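# Set console controls without triggering UNDER or OVER lights

## Task

On the console, which is loose and can slide, end with the MODE knob pressed in, the CHECK switch off, the PROGRAM selector at P1 and the lever at CYCLE. The UNDER or OVER light must never come on, not even for a moment. A light comes on whenever MODE is out, CHECK is on and the lever is at CYCLE all at once while PROGRAM is anywhere other than P1.

## Robot and tools

ROBOT. There are two arms, left_arm and right_arm. Each ends in a hand with index, middle and ring fingers and a thumb. The right arm has a right hand and the left arm has its mirror image. Calibrated base positions in the scene frame: left_arm (-0.042, +0.371, +0.039) m and right_arm (+0.049, -0.402, +0.039) m, both nearly unrotated. A camera stand is bolted behind the arms. Cameras: cam_head_left, cam_head_right, cam_high (896x504), cam_left_wrist and cam_right_wrist (672x504).

FRAMES. Scene frame: origin at table-top height, halfway between the nominal bases. +z is up, +x points out over the table, and left_arm sits on the +y side. Image left and right do not follow these names. Reported hand positions (m), quaternions (wxyz) and velocities are in the scene frame. Each hand point has its own axes: +z runs along the straightened fingers, +y points out of the palm face, and +x runs across the palm away from the thumb on the right hand and toward the thumb on the left. A rigid mast sticks out near the wrist on the palm side and can strike objects.

THE 48-NUMBER ROW. Every row is a single flat list of 48 numbers covering both arms, each in [-1, 1]. Left arm first: dx, dy, dz, rx, ry, rz; then 16 hand slots; then current_limit and speed. The right arm follows in the same layout. The six pose numbers are offsets, not poses. They run along the scene axes and count from that arm's Hand target as it stood when the action or move began. Every row counts from that same start, not from the row before it. Scale: 1.0 = 0.6 m for dx, dy, dz and 180 degrees for the rotation vector rx, ry, rz. Rotation is about the Hand target position. Sending all six as 0 re-requests the current Hand target. In the 16 hand slots, only the first four are filled: grasp numbers a, b, c, d, each from -1 to +1. The other 12 must be exactly 0, or the row is refused. All four at 0 is an open hand.
- a curls the outer joints of index and middle.
- b bends all three fingers at the knuckle.
- c brings the thumb round in front of the palm and tips the index toward it.
- d curls the ring finger.
These values are goals, not changes. To keep a hand as it is, or hold a grip, resend its previous a, b, c, d. current_limit maps -1..+1 to 0..550 mA per motor, with a floor of 11 mA; very low values may leave fingers too weak. speed sets finger motion to (speed+1)/2 of 8.5 rad/s. They start at +0.4 and -0.6 and persist once written.

TOOLS.
- execute_actions(actions, cameras): actions is a list of actions. Each action is up to 15 rows, one per 1/30 s step, and a short action repeats its final row. Images come back only for an empty list or when cameras names them; ["all"] returns every camera.
- move(target, speed, blend, stop_force, zero, blocking, cameras): the hand points travel in straight lines. target is one 48-number row, or a list of up to 15 rows, all offsets from the same starting Hand targets. speed is the top path speed in m/s, 0.002 to 3.6 (default 0.25); rotation is capped at twice that in rad/s. blend is a corner-rounding radius in m; 0 stops at each target. stop_force (3 to 120 N, shared by both arms) ends an arm's path when its wrist sensor feels that much push against the motion. zero (default true) re-zeroes the sensor first. blocking=false returns after about 0.5 s and cannot be combined with stop_force. A move lasts at most 10 s and does not avoid obstacles. Its result adds a move: line giving the ending (done, off_target, moving, held, fault) and any limits (paced = pose clipped, held = steps withheld).
- wait(seconds 0 to 10), stop() to brake a running move, and zero_wrist_force(arm).
- zoom_image(camera, region [x0, y0, x1, y1]): pixels with the origin at top-left, at most 504x504. It works only on the latest images.
- finished_scene(scene=1) ends the scene for good.

RESULTS. For each arm the result gives end_effector_position, quat and velocities, plus Hand target: the last commanded pose after clipping, which the next offsets count from. The hand often stops short of it; an extra action, or an offset for the gap, closes this. Joint velocities may read "within noise". Hand lines list one value per motor: hand_goal, hand_measured, hand_current_ma and hand_state (moving, goal, blocked, overload). Wrist force and Wrist torque are in the end effector's own axes, plus a line with the peak since last shown. Joint torques include the arm's own weight. A HAND FAULT line cancels the remaining motion calls in that same reply.

LIMITS AND CAUTIONS. Commanded orientation is clipped to within 32 degrees of the measured one at each step. Joints move at up to 3.14 rad/s. A contact torque at a joint's limit (135 N m for shoulder and elbow, 25.2 for the wrists), or about 150 N of outside force, halts that arm for 10 s. The arms are stiff, so aiming even slightly beyond a firm surface can fault; approach slowly, perhaps with stop_force. Do not let the arms collide or squeeze each other's fingers. Paths passing near an arm's own base can flip its shoulder. A finger motor drawing 495 mA or more for 5 s shuts down. Motors at 70 °C show MOTOR HOT, and at 85 °C the arm is braked for 30 to 60 s. Because the console is loose, pushes can slide it; it must not go off the table. Avoid hard hits and slams. To stay clear of the light condition, get PROGRAM to P1 or press MODE in before bringing CHECK on and the lever to CYCLE together.

Each tool is called after ">>>" in YAML: its name, and indented under it one key for each argument.

## Session

>>> execute_actions:
  actions: []

Scene clock: 0.00 s.
left_arm: end_effector_position=(+0.6409, +0.1068, +0.2873) hand_goal=(-0.754, +0.000, -0.576, -0.696, -0.714, -0.678, -0.226, -0.168, -0.754, +0.000, -0.576, -0.696, -0.754, +0.000, -0.576, -0.696) hand_measured=(-0.754, +0.000, -0.576, -0.696, -0.714, -0.678, -0.226, -0.168, -0.754, +0.000, -0.576, -0.696, -0.754, +0.000, -0.576, -0.696) hand_current_ma=(+0, +0, +0, +0, +0, +0, +0, +0, +0, +0, +0, +0, +0, +0, +0, +0) hand_state=(goal, goal, overload, goal, goal, goal, goal, goal, goal, goal, goal, goal, goal, goal, goal, goal) hand_current_limit=0.40 hand_speed=-0.60 end_effector_quat_wxyz=(-0.309, +0.883, +0.321, -0.149) | right_arm: end_effector_position=(+0.1547, -0.1796, +0.2098) hand_goal=(-0.754, +0.000, -0.576, -0.696, -0.714, -0.678, -0.226, -0.168, -0.754, +0.000, -0.576, -0.696, -0.754, +0.000, -0.576, -0.696) hand_measured=(-0.754, +0.000, -0.576, -0.696, -0.714, -0.678, -0.226, -0.168, -0.754, +0.000, -0.576, -0.696, -0.754, +0.000, -0.576, -0.696) hand_current_ma=(+0, +0, +0, +0, +0, +0, +0, +0, +0, +0, +0, +0, +0, +0, +0, +0) hand_state=(goal, goal, goal, goal, goal, goal, goal, goal, goal, goal, goal, goal, goal, goal, goal, goal) hand_current_limit=0.40 hand_speed=-0.60 end_effector_quat_wxyz=(+0.050, +0.756, -0.649, +0.077)
Joint positions: left_arm=[2.878 -2.486 -0.35 -2.508 1.894 0.51] | right_arm=[0.532 -2.021 2.381 -1.889 -1.751 3.503]
Joint velocities: within noise
Joint torques (N m): no reading
Motor temperatures (°C): left_arm=[35 34 35 48 41 41] | right_arm=[47 43 34 42 46 39]
Wrist force (N): no reading
Wrist torque (N m): no reading
Wrist force, peak (N): no reading
Hand target: left_arm +0.6409, +0.1068, +0.2873; -0.309, +0.883, +0.321, -0.149 | right_arm +0.1547, -0.1796, +0.2098; +0.050, +0.756, -0.649, +0.077

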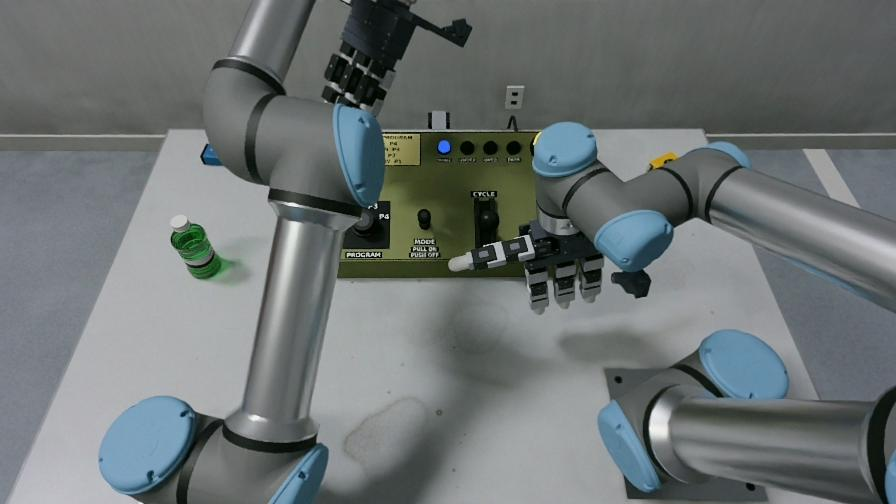

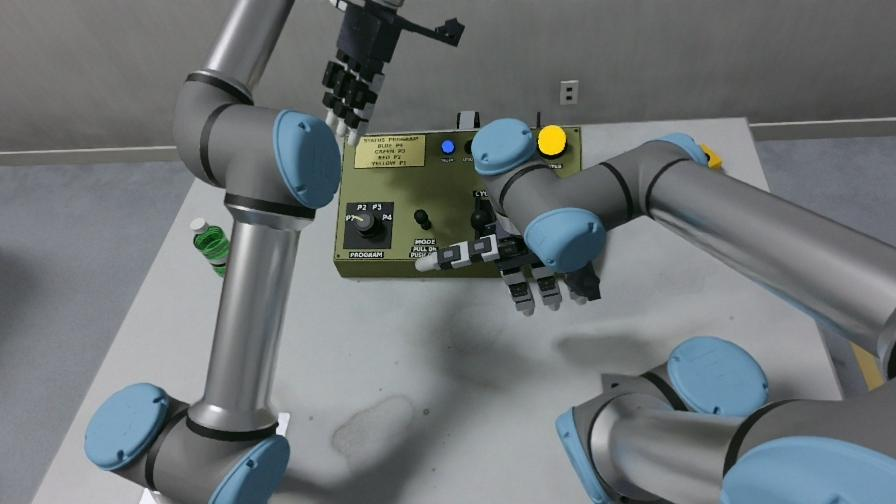

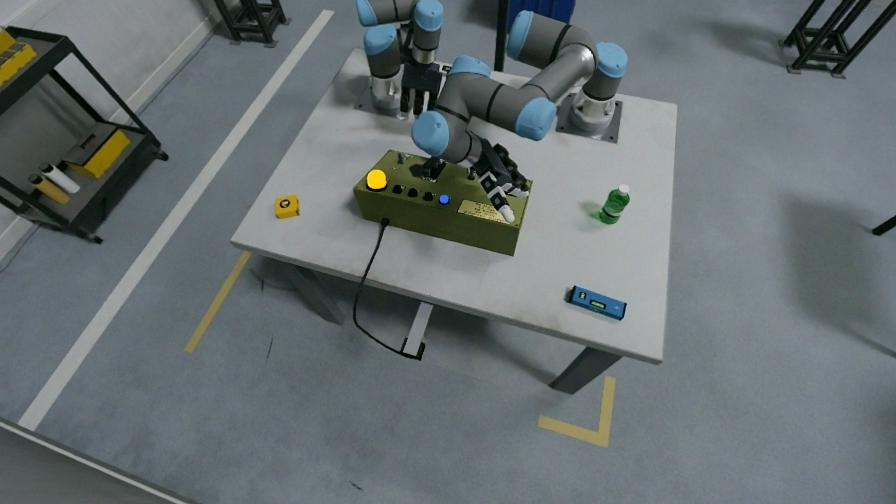

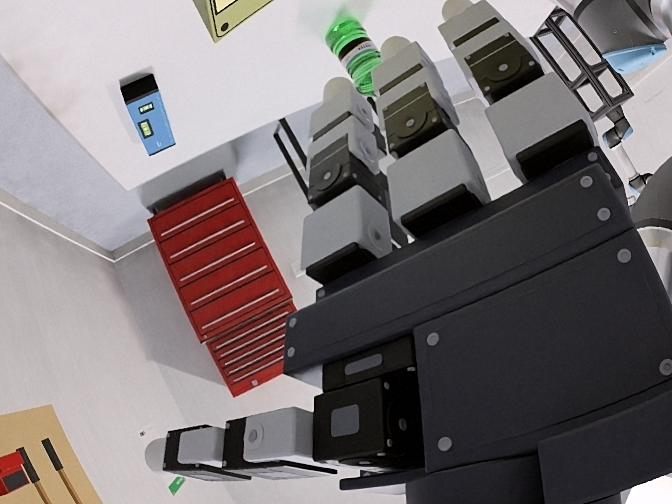

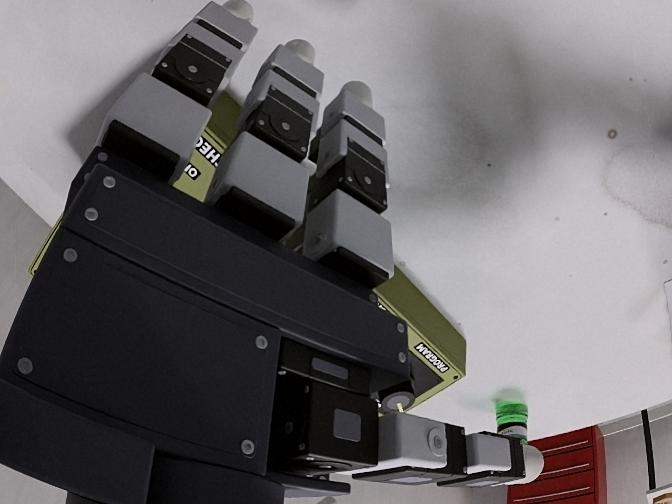

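>>> zoom_image:
  camera: "cam_head_left"
  region: [330, 110, 610, 290]

>>> zoom_image:
  camera: "cam_head_right"
  region: [320, 110, 600, 290]

>>> zoom_image:
  camera: "cam_high"
  region: [340, 130, 560, 270]

Scaled by 1.800.

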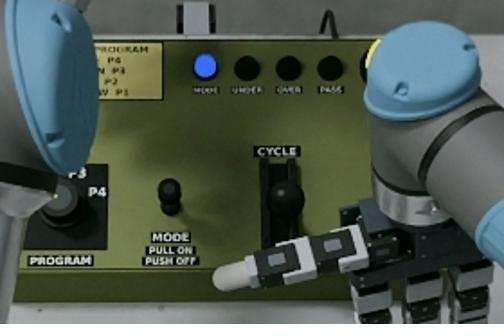

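Scaled by 1.800.

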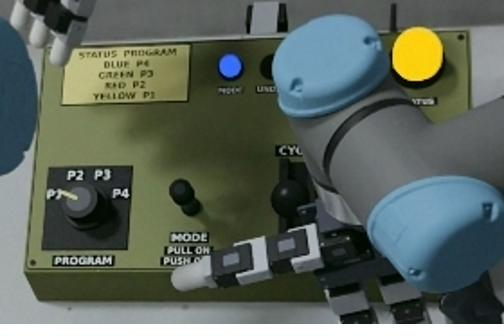

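Scaled by 2.291.

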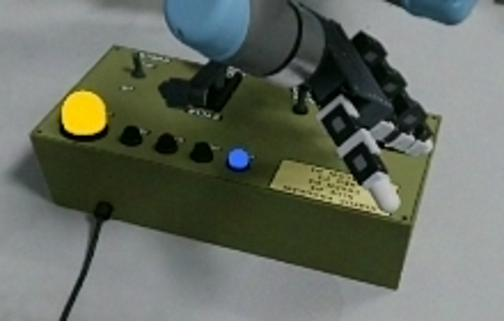

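>>> move:
  target:
    - [0,0,0,0,0,0, 0,0,0,0,0,0,0,0,0,0,0,0,0,0,0,0, 0.4,-0.6, 0,0,0.3,0,0,0, 0,0,0,0,0,0,0,0,0,0,0,0,0,0,0,0, 0.4,-0.6]
    - [0,0,0,0,0,0, 0,0,0,0,0,0,0,0,0,0,0,0,0,0,0,0, 0.4,-0.6, 0.2,-0.45,0.3,0,0,0, 0,0,0,0,0,0,0,0,0,0,0,0,0,0,0,0, 0.4,-0.6]
  blend: 0.05
  speed: 0.25
  cameras: ["all"]

Scene clock: 42.33 s.
left_arm: end_effector_position=(+0.6409, +0.1068, +0.2873) hand_goal=(-0.750, +0.000, -0.580, -0.700, -0.710, -0.680, -0.230, -0.170, -0.750, +0.000, -0.580, -0.700, -0.750, +0.000, -0.580, -0.700) hand_measured=(-0.746, +0.000, -0.576, -0.696, -0.706, -0.678, -0.224, -0.168, -0.746, +0.000, -0.576, -0.696, -0.746, +0.000, -0.576, -0.696) hand_current_ma=(+4, +0, +0, +2, +3, +2, +6, +2, +4, +0, +2, +2, +4, +0, +2, +2) hand_state=(goal, goal, overload, goal, goal, goal, goal, goal, goal, goal, goal, goal, goal, goal, goal, goal) hand_current_limit=0.40 hand_speed=-0.60 end_effector_quat_wxyz=(-0.309, +0.883, +0.321, -0.149) | right_arm: end_effector_position=(+0.2746, -0.4494, +0.3899) hand_goal=(-0.750, +0.000, -0.580, -0.700, -0.710, -0.680, -0.230, -0.170, -0.750, +0.000, -0.580, -0.700, -0.750, +0.000, -0.580, -0.700) hand_measured=(-0.750, +0.000, -0.578, -0.698, -0.712, -0.678, -0.224, -0.168, -0.750, +0.000, -0.578, -0.698, -0.750, +0.000, -0.578, -0.698) hand_current_ma=(+0, +0, +3, +3, -2, +3, +12, +3, -1, +0, +3, +3, -1, +0, +3, +3) hand_state=(goal, goal, goal, goal, goal, goal, goal, goal, goal, goal, goal, goal, goal, goal, goal, goal) hand_current_limit=0.40 hand_speed=-0.60 end_effector_quat_wxyz=(+0.050, +0.755, -0.649, +0.078)
Joint positions: left_arm=[2.878 -2.486 -0.35 -2.508 1.894 0.51] | right_arm=[-0.489 -2.111 2.001 -1.595 -1.7 2.469]
Joint torques (N m): left_arm=[-0.6 57.51 21.47 1.27 0.65 -0.06] | right_arm=[-8.14 12.21 -34.42 -4.53 1.09 -1.91]
Wrist force (N): left_arm=[0.2 0.2 -0.1] | right_arm=[0.1 0.2 0.3]
Wrist torque (N m): left_arm=[0.03 -0.04 0.01] | right_arm=[0.03 0.00 0.10]
Wrist force, peak (N): left_arm=[0.6 -0.1 -0.4] | right_arm=[1.4 -0.3 0.3]
Hand target: left_arm +0.6409, +0.1068, +0.2873; -0.309, +0.883, +0.321, -0.149 | right_arm +0.2747, -0.4496, +0.3898; +0.050, +0.756, -0.649, +0.077
Off the commanded pose: left_arm 0.000 m, 0 deg | right_arm 0.000 m, 0 deg.
move: done; blend cut to 0 m at target 1

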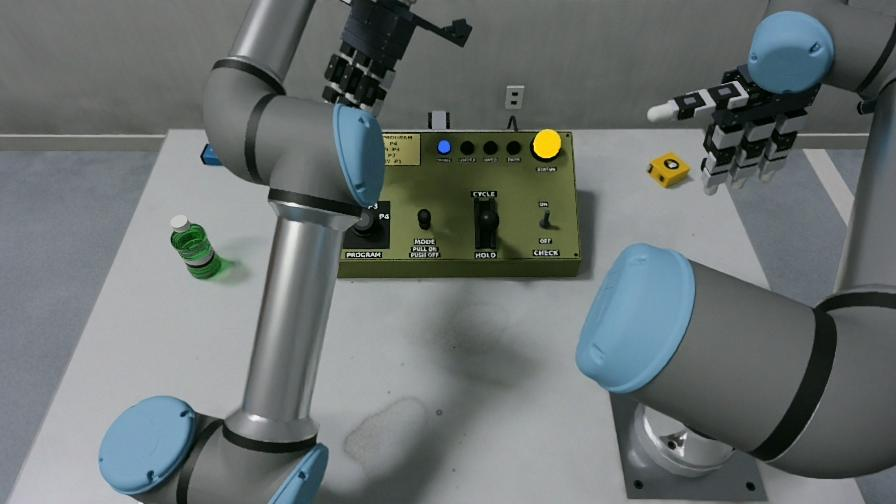

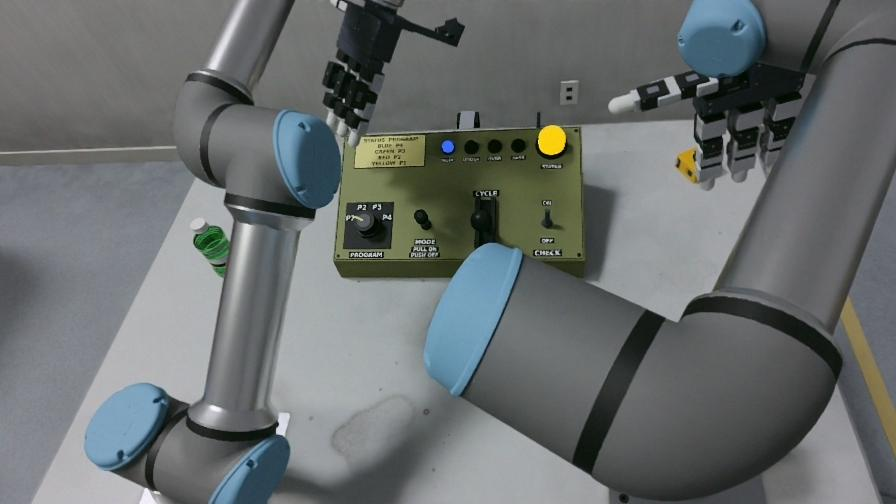

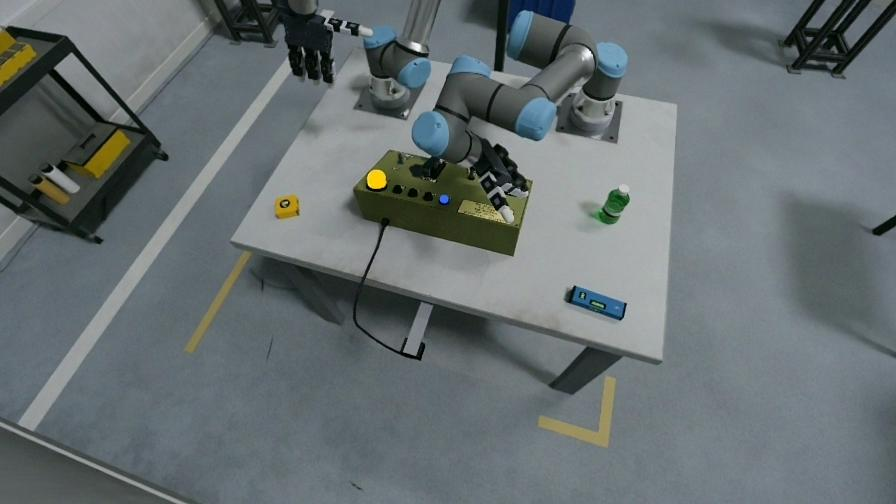

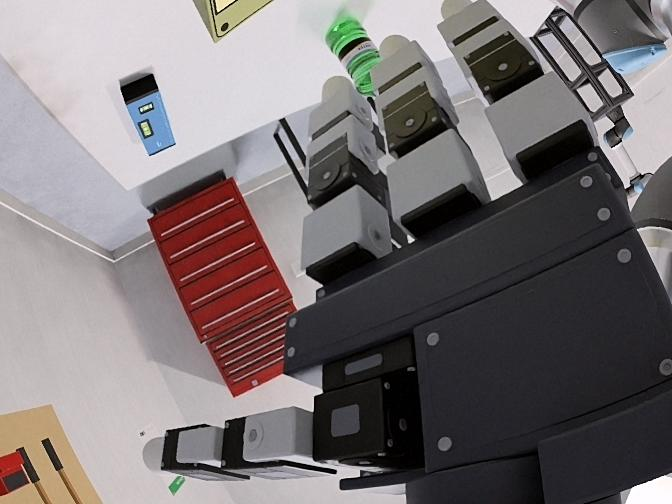

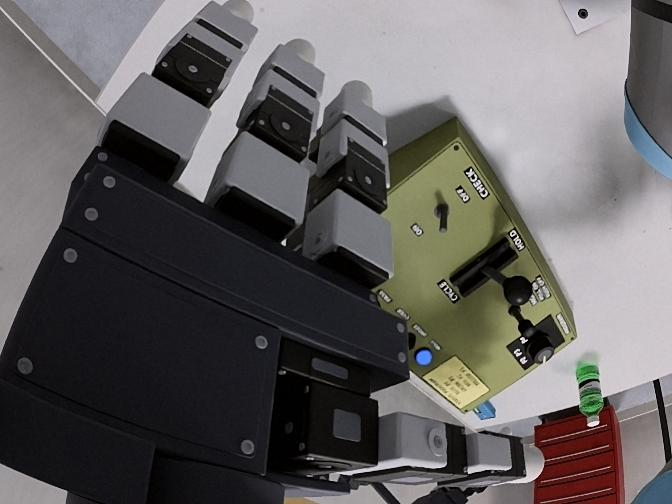

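>>> zoom_image:
  camera: "cam_head_left"
  region: [330, 120, 610, 290]

>>> zoom_image:
  camera: "cam_head_right"
  region: [320, 110, 600, 290]

>>> zoom_image:
  camera: "cam_right_wrist"
  region: [370, 110, 590, 420]

>>> zoom_image:
  camera: "cam_high"
  region: [340, 130, 560, 270]

Scaled by 1.800.

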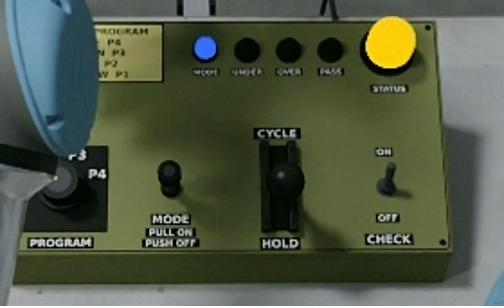

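Scaled by 1.800.

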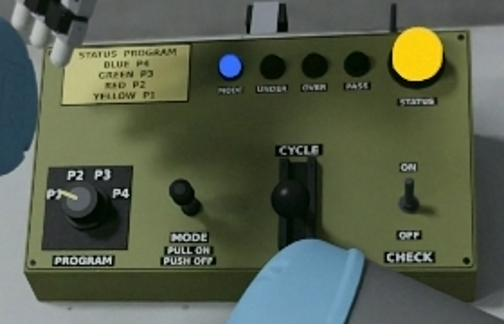

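Scaled by 1.626 from the camera's 672x504 image, which has a finer 960x720 frame.

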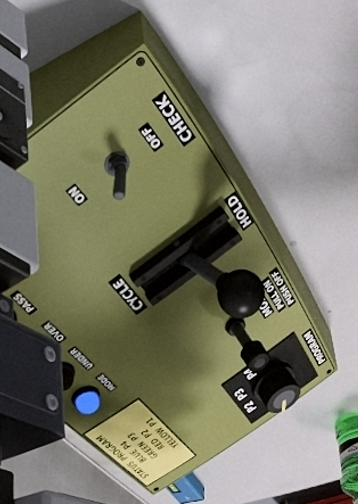

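Scaled by 2.291.

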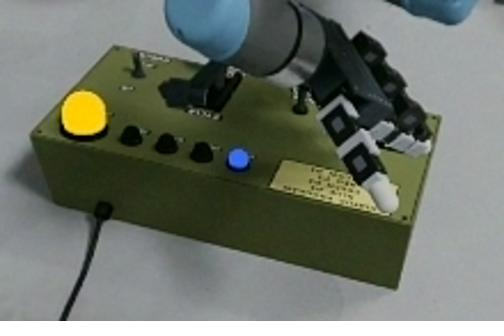

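>>> zoom_image:
  camera: "cam_high"
  region: [385, 145, 445, 195]

>>> zoom_image:
  camera: "cam_head_left"
  region: [460, 180, 590, 280]

>>> zoom_image:
  camera: "cam_head_right"
  region: [470, 180, 590, 280]

>>> zoom_image:
  camera: "cam_right_wrist"
  region: [390, 120, 500, 260]

Scaled by 8.400.

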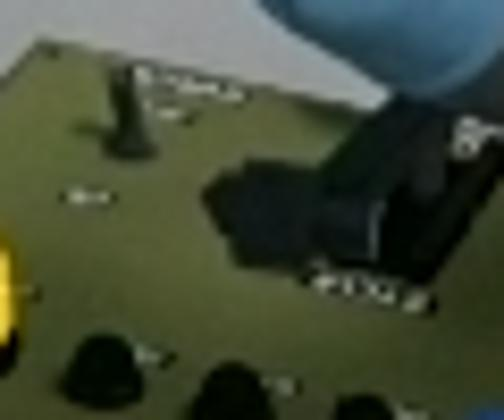

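Scaled by 3.877.

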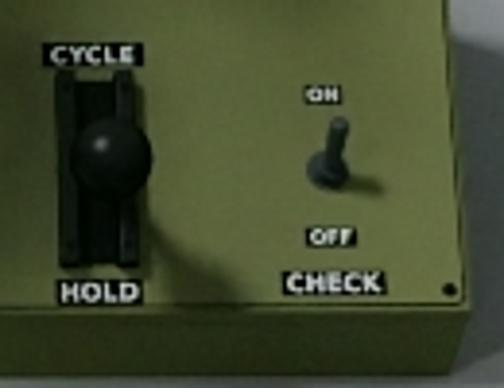

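Scaled by 4.200.

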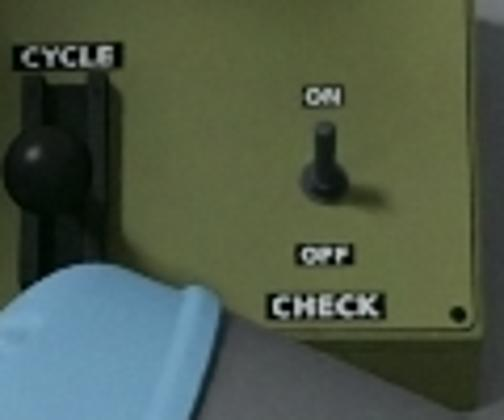

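Scaled by 3.600 from the camera's 672x504 image, which has a finer 960x720 frame.

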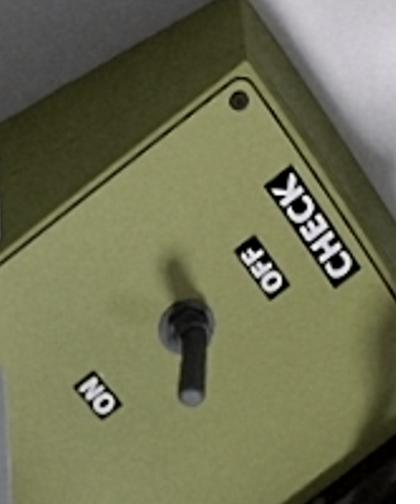

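>>> move:
  target: [0.067,0.628,0.1,0,0,0.1667, 0,0,0,0,0,0,0,0,0,0,0,0,0,0,0,0, 0.4,-0.6, 0.209,0,-0.15,0,0,0.333, 0,0,0,0,0,0,0,0,0,0,0,0,0,0,0,0, 0.4,-0.6]
  speed: 0.25
  cameras: ["all"]

Scene clock: 257.33 s.
left_arm: end_effector_position=(+0.6800, +0.4834, +0.3466) hand_goal=(-0.750, +0.000, -0.580, -0.700, -0.710, -0.680, -0.230, -0.170, -0.750, +0.000, -0.580, -0.700, -0.750, +0.000, -0.580, -0.700) hand_measured=(-0.744, +0.000, -0.576, -0.696, -0.706, -0.678, -0.224, -0.168, -0.746, +0.000, -0.576, -0.696, -0.744, +0.000, -0.576, -0.696) hand_current_ma=(+4, +0, +0, +2, +3, +2, +6, +2, +4, +0, +2, +2, +4, +0, +2, +2) hand_state=(goal, goal, overload, goal, goal, goal, goal, goal, goal, goal, goal, goal, goal, goal, goal, goal) hand_current_limit=0.40 hand_speed=-0.60 end_effector_quat_wxyz=(-0.249, +0.778, +0.541, -0.198) | right_arm: end_effector_position=(+0.4000, -0.4496, +0.2999) hand_goal=(-0.750, +0.000, -0.580, -0.700, -0.710, -0.680, -0.230, -0.170, -0.750, +0.000, -0.580, -0.700, -0.750, +0.000, -0.580, -0.700) hand_measured=(-0.750, +0.000, -0.578, -0.698, -0.712, -0.678, -0.224, -0.168, -0.750, +0.000, -0.578, -0.698, -0.750, +0.000, -0.578, -0.698) hand_current_ma=(+0, +0, +3, +3, -2, +3, +12, +3, -1, +0, +3, +3, +0, +0, +3, +3) hand_state=(goal, goal, goal, goal, goal, goal, goal, goal, goal, goal, goal, goal, goal, goal, goal, goal) hand_current_limit=0.40 hand_speed=-0.60 end_effector_quat_wxyz=(+0.005, +0.978, -0.185, +0.092)
Joint positions: left_arm=[3.403 -2.564 -0.035 -2.683 1.896 0.526] | right_arm=[-0.261 -1.913 2.139 -1.982 -1.563 1.66]
Joint torques (N m): left_arm=[9.53 51.29 32.37 2.63 1.95 1.13] | right_arm=[7.3 4.25 -11.46 -4.57 1.02 -2.58]
Wrist force (N): left_arm=[0.3 -0.3 0.1] | right_arm=[0.4 0.0 0.0]
Wrist torque (N m): left_arm=[-0.06 -0.04 -0.05] | right_arm=[0.02 -0.03 0.11]
Wrist force, peak (N): left_arm=[1.4 -0.6 0.4] | right_arm=[0.7 0.2 0.1]
Hand target: left_arm +0.6811, +0.4836, +0.3473; -0.260, +0.770, +0.538, -0.224 | right_arm +0.4001, -0.4496, +0.2998; +0.005, +0.978, -0.184, +0.092
Off the commanded pose: left_arm 0.001 m, 3 deg | right_arm 0.000 m, 0 deg.
elbow stopped short (left arm): the move would have taken joint 3 (elbow) straighter than the controller allows.
move: off_target (left_arm)

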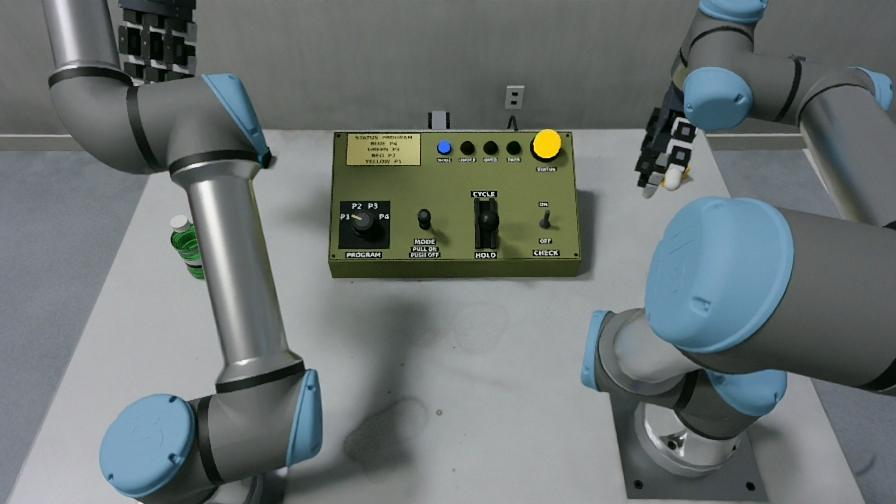

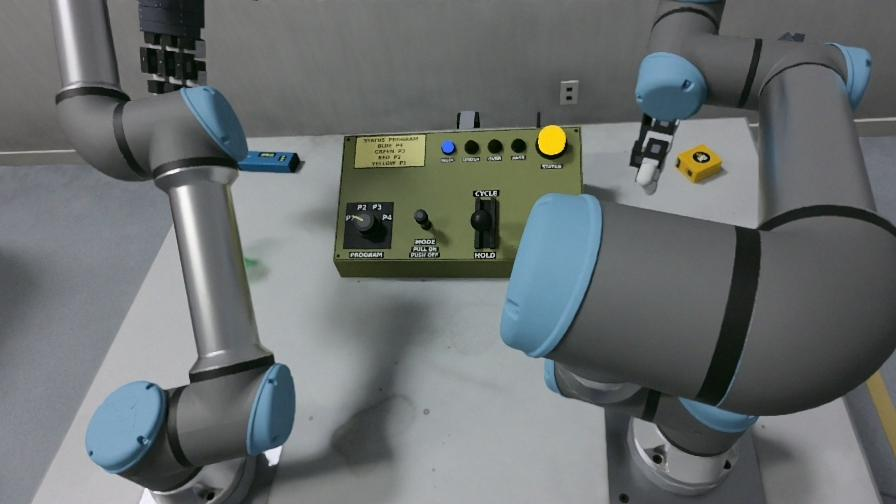

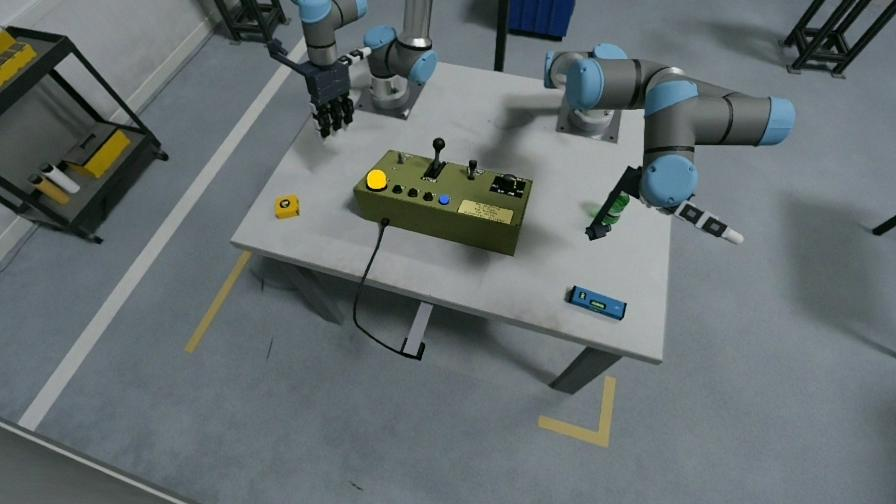

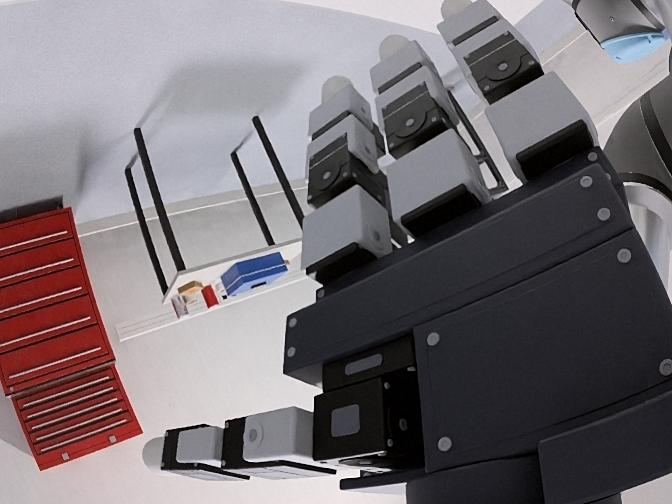

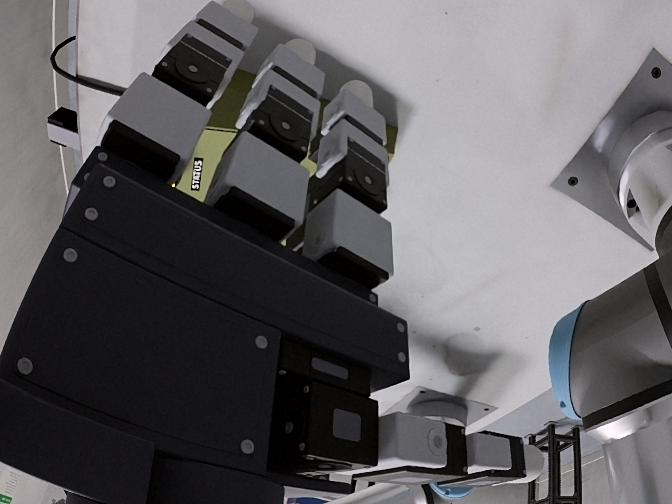

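>>> zoom_image:
  camera: "cam_high"
  region: [350, 130, 540, 260]

>>> zoom_image:
  camera: "cam_high"
  region: [380, 135, 460, 195]

>>> zoom_image:
  camera: "cam_head_left"
  region: [325, 120, 605, 290]

Scaled by 2.653.

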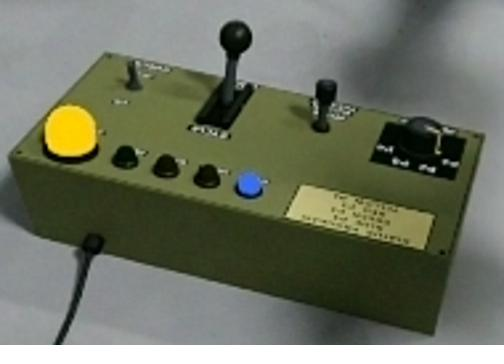

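Scaled by 6.300.

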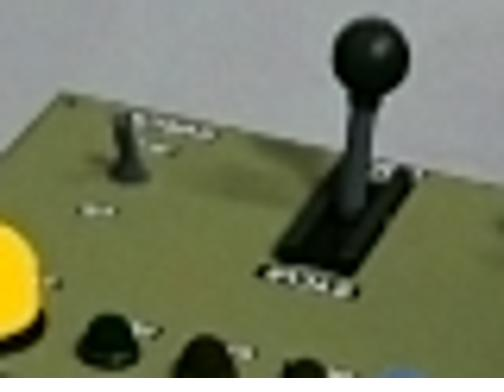

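Scaled by 1.800.

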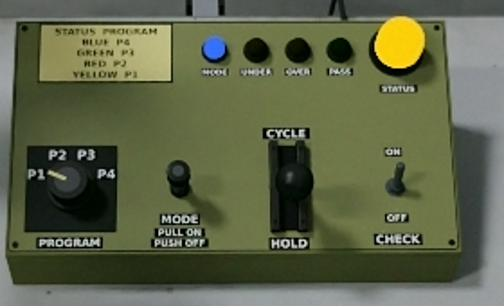

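>>> move:
  target:
    - [-0.067,0,0,0,0,0, 0,0,0,0,0,0,0,0,0,0,0,0,0,0,0,0, 0.4,-0.6, -0.3,0.4167,0.1667,0.2372,-0.2494,-0.3151, 0,0,0,0,0,0,0,0,0,0,0,0,0,0,0,0, 0.4,-0.6]
    - [-0.067,0,0,0,0,0, 0,0,0,0,0,0,0,0,0,0,0,0,0,0,0,0, 0.4,-0.6, -0.35,0.625,-0.1333,0.2372,-0.2494,-0.3151, 0,0,0,0,0,0,0,0,0,0,0,0,0,0,0,0, 0.4,-0.6]
  blend: 0.05
  speed: 0.3
  cameras: ["all"]

Scene clock: 365.33 s.
left_arm: end_effector_position=(+0.6409, +0.4836, +0.3473) hand_goal=(-0.750, +0.000, -0.580, -0.700, -0.710, -0.680, -0.230, -0.170, -0.750, +0.000, -0.580, -0.700, -0.750, +0.000, -0.580, -0.700) hand_measured=(-0.744, +0.000, -0.576, -0.696, -0.706, -0.678, -0.224, -0.168, -0.746, +0.000, -0.576, -0.696, -0.744, +0.000, -0.576, -0.696) hand_current_ma=(+4, +0, +0, +2, +3, +2, +6, +2, +4, +0, +2, +2, +4, +0, +2, +2) hand_state=(goal, goal, overload, goal, goal, goal, goal, goal, goal, goal, goal, goal, goal, goal, goal, goal) hand_current_limit=0.40 hand_speed=-0.60 end_effector_quat_wxyz=(-0.260, +0.770, +0.538, -0.224) | right_arm: end_effector_position=(+0.1901, -0.0746, +0.2199) hand_goal=(-0.750, +0.000, -0.580, -0.700, -0.710, -0.680, -0.230, -0.170, -0.750, +0.000, -0.580, -0.700, -0.750, +0.000, -0.580, -0.700) hand_measured=(-0.744, +0.000, -0.578, -0.698, -0.704, -0.678, -0.224, -0.168, -0.742, +0.000, -0.578, -0.698, -0.744, +0.000, -0.578, -0.698) hand_current_ma=(+10, +0, +3, +3, +8, +3, +11, +3, +11, +0, +3, +3, +10, +0, +3, +3) hand_state=(goal, goal, goal, goal, goal, goal, goal, goal, goal, goal, goal, goal, goal, goal, goal, goal) hand_current_limit=0.40 hand_speed=-0.60 end_effector_quat_wxyz=(-0.354, +0.613, -0.612, +0.353)
Joint positions: left_arm=[3.416 -2.364 -0.417 -2.559 1.902 0.522] | right_arm=[1.192 -1.809 2.54 -2.898 -2.493 4.007]
Joint torques (N m): left_arm=[8.78 61.42 9.21 2.5 1.97 0.39] | right_arm=[11.69 4.02 -30.21 -1.23 -2.33 2.77]
Wrist force (N): left_arm=[0.0 -0.1 -0.2] | right_arm=[0.1 -2.0 1.1]
Wrist torque (N m): left_arm=[0.00 -0.02 0.09] | right_arm=[-0.11 -0.16 -0.16]
Wrist force, peak (N): left_arm=[0.6 -0.6 0.1] | right_arm=[-0.3 -3.3 0.5]
Hand target: left_arm +0.6409, +0.4836, +0.3473; -0.260, +0.770, +0.538, -0.224 | right_arm +0.1901, -0.0746, +0.2199; -0.353, +0.613, -0.612, +0.354
Off the commanded pose: left_arm 0.000 m, 0 deg | right_arm 0.000 m, 0 deg.
move: done

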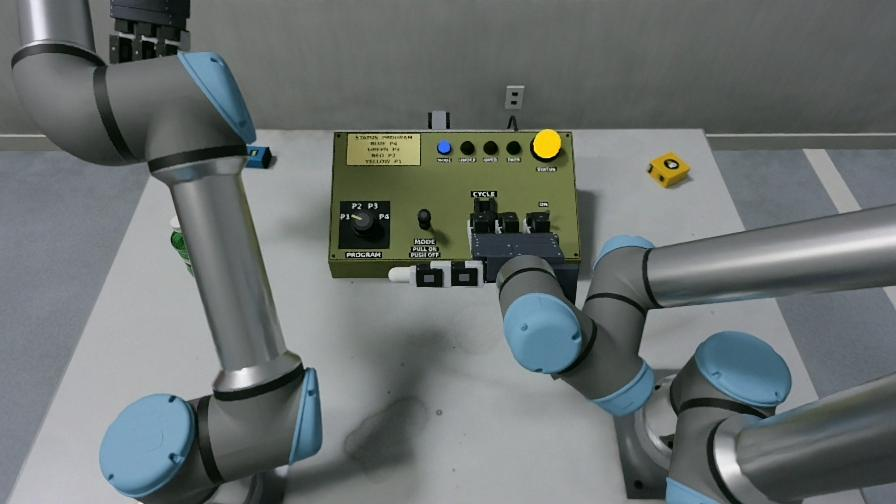

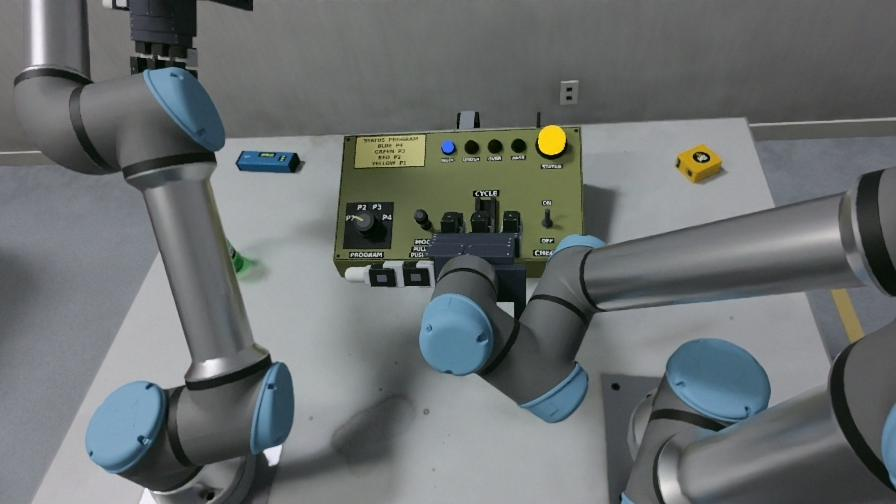

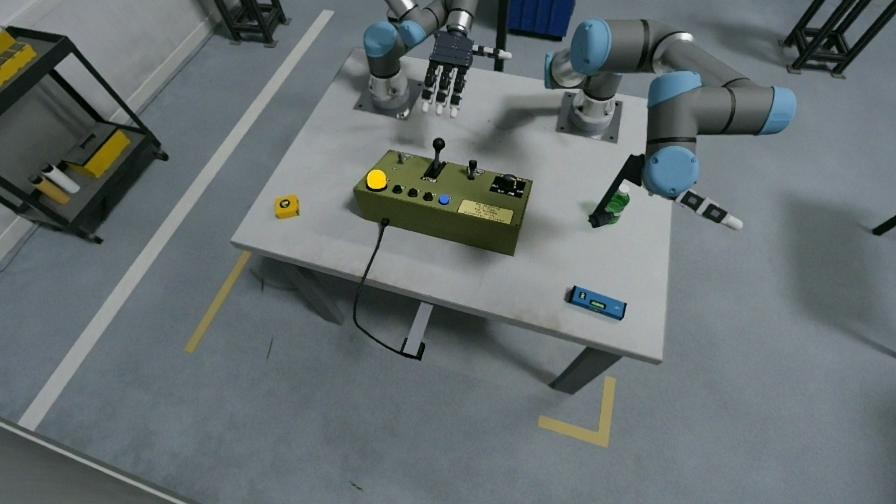

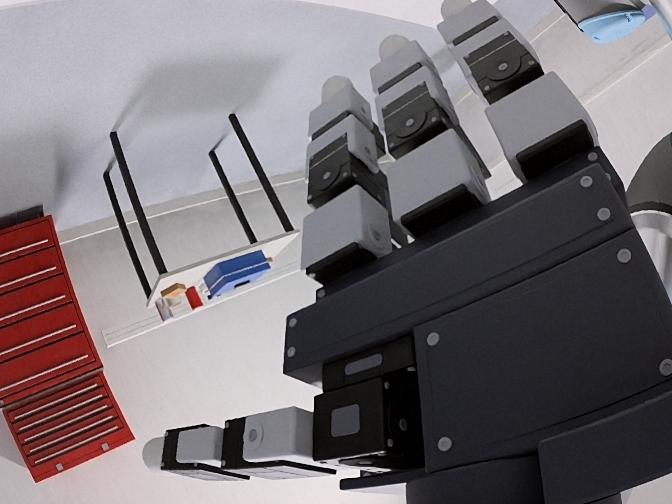

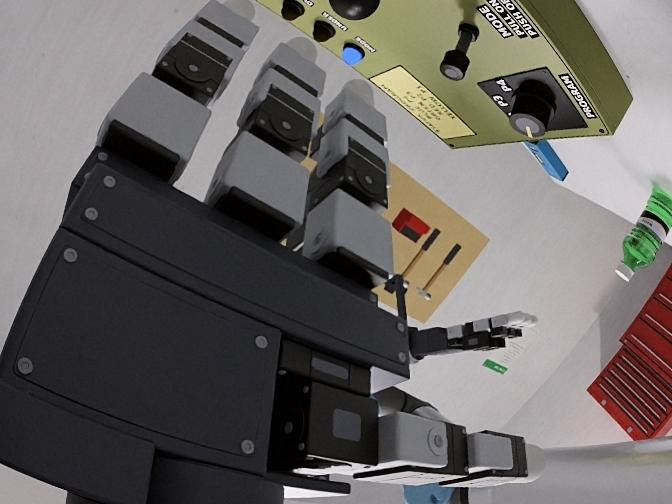

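>>> move:
  target: [0,0,0,0,0,0, 0,0,0,0,0,0,0,0,0,0,0,0,0,0,0,0, 0.4,-0.6, 0.0725,0,-0.0417,0,0,0, 0,0,0,0,0,0,0,0,0,0,0,0,0,0,0,0, 0.4,-0.6]
  speed: 0.1
  stop_force: 8
  cameras: ["cam_head_left","cam_head_right","cam_high","cam_right_wrist"]

>>> zoom_image:
  camera: "cam_head_left"
  region: [400, 150, 600, 290]

>>> zoom_image:
  camera: "cam_head_right"
  region: [390, 150, 590, 290]

>>> zoom_image:
  camera: "cam_high"
  region: [380, 70, 510, 210]

Scene clock: 469.63 s.
left_arm: end_effector_position=(+0.6409, +0.4836, +0.3473) hand_goal=(-0.750, +0.000, -0.580, -0.700, -0.710, -0.680, -0.230, -0.170, -0.750, +0.000, -0.580, -0.700, -0.750, +0.000, -0.580, -0.700) hand_measured=(-0.744, +0.000, -0.576, -0.696, -0.706, -0.678, -0.224, -0.168, -0.746, +0.000, -0.576, -0.696, -0.744, +0.000, -0.576, -0.696) hand_current_ma=(+4, +0, +0, +2, +3, +2, +6, +2, +4, +0, +2, +2, +4, +0, +2, +2) hand_state=(goal, goal, overload, goal, goal, goal, goal, goal, goal, goal, goal, goal, goal, goal, goal, goal) hand_current_limit=0.40 hand_speed=-0.60 end_effector_quat_wxyz=(-0.260, +0.770, +0.538, -0.224) | right_arm: end_effector_position=(+0.2336, -0.0746, +0.1948) hand_goal=(-0.750, +0.000, -0.580, -0.700, -0.710, -0.680, -0.230, -0.170, -0.750, +0.000, -0.580, -0.700, -0.750, +0.000, -0.580, -0.700) hand_measured=(-0.744, +0.000, -0.578, -0.698, -0.704, -0.678, -0.224, -0.168, -0.742, +0.000, -0.578, -0.698, -0.744, +0.000, -0.578, -0.698) hand_current_ma=(+10, +0, +3, +3, +8, +3, +11, +3, +12, +0, +3, +3, +10, +0, +3, +3) hand_state=(goal, goal, goal, goal, goal, goal, goal, goal, goal, goal, goal, goal, goal, goal, goal, goal) hand_current_limit=0.40 hand_speed=-0.60 end_effector_quat_wxyz=(-0.353, +0.613, -0.612, +0.354)
Joint positions: left_arm=[3.416 -2.364 -0.417 -2.559 1.902 0.522] | right_arm=[1.051 -1.672 2.572 -3.201 -2.406 3.833]
Joint torques (N m): left_arm=[8.59 61.91 8.62 2.42 1.8 0.91] | right_arm=[-8.87 2.14 -5.13 -4.91 0.29 -2.09]
Wrist force (N): left_arm=[0.2 -0.2 -0.4] | right_arm=[-0.1 -2.0 1.4]
Wrist torque (N m): left_arm=[-0.01 -0.04 0.09] | right_arm=[-0.14 -0.13 -0.09]
Wrist force, peak (N): left_arm=[0.3 -0.5 -0.2] | right_arm=[0.2 -2.5 1.8]
Hand target: left_arm +0.6409, +0.4836, +0.3473; -0.260, +0.770, +0.538, -0.224 | right_arm +0.2336, -0.0746, +0.1948; -0.353, +0.613, -0.612, +0.354
Off the commanded pose: left_arm 0.000 m, 0 deg | right_arm 0.000 m, 0 deg.
move: done
Images, in order (width x height): cam_head_left 896x504, cam_head_right 896x504, cam_high 896x504, cam_right_wrist 672x504.

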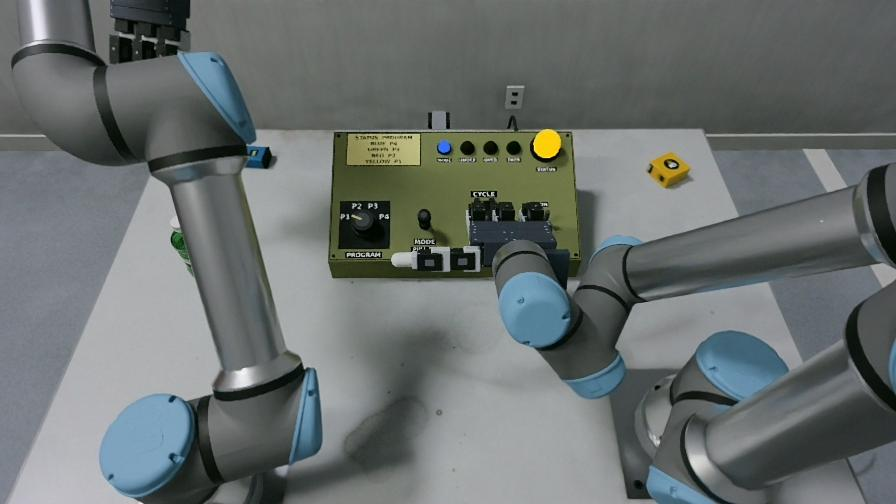

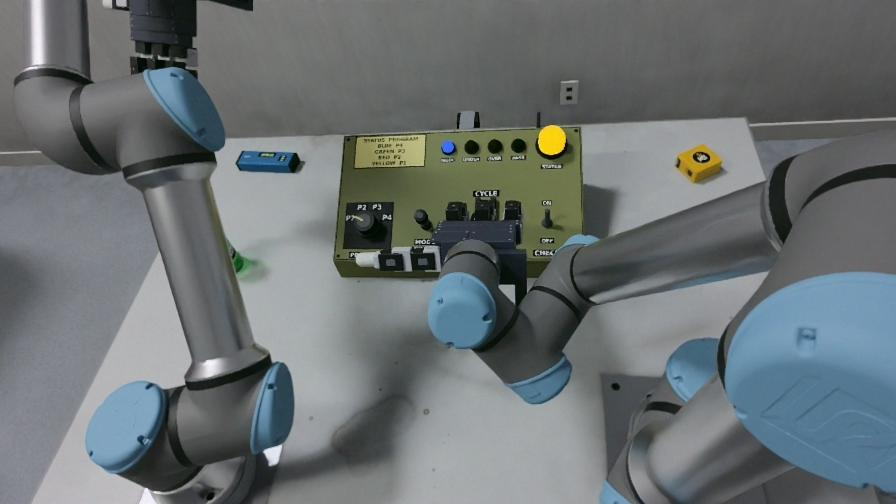

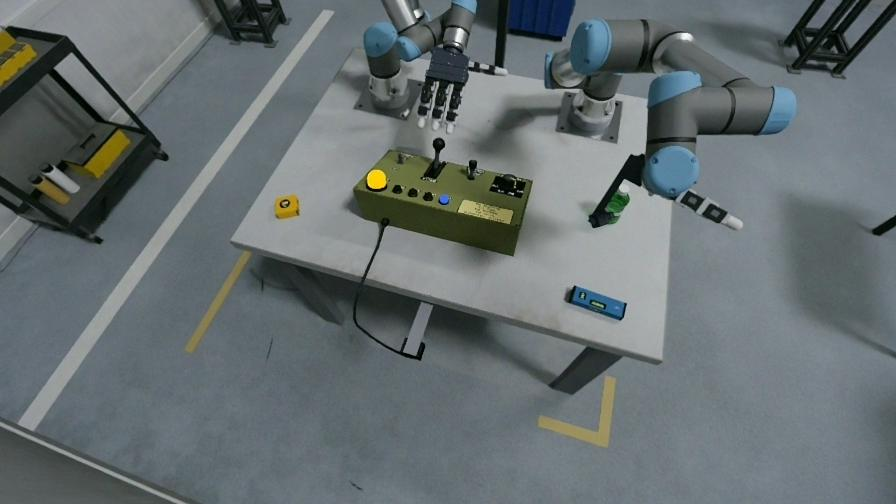

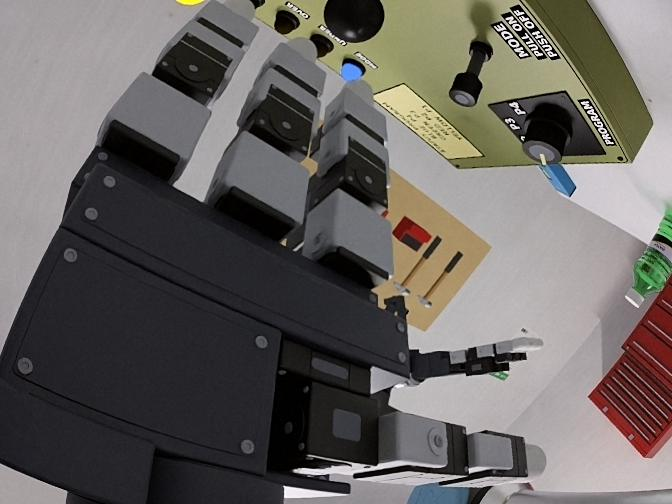

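Scaled by 2.520.

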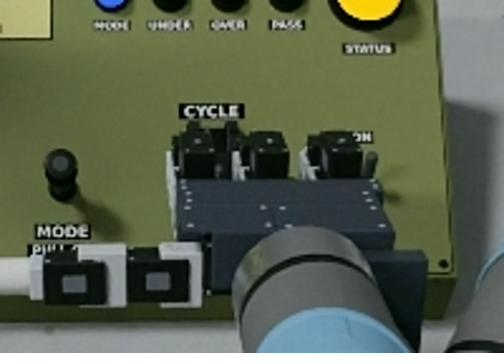

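Scaled by 2.520.

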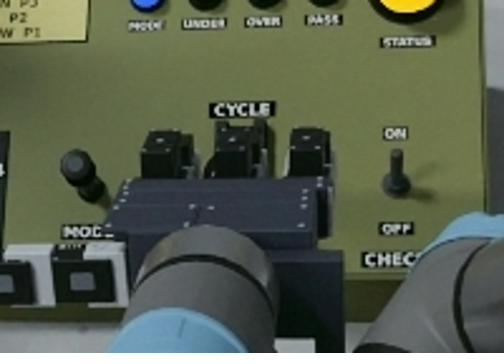

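Scaled by 3.600.

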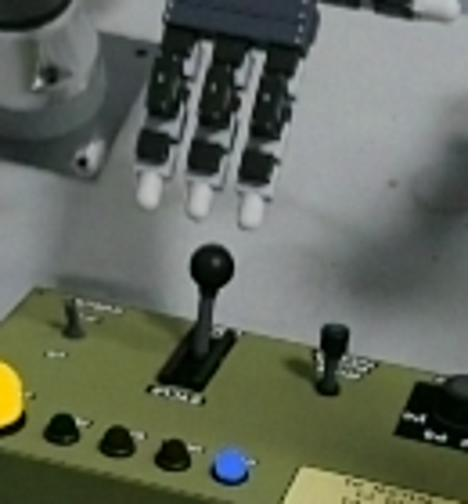

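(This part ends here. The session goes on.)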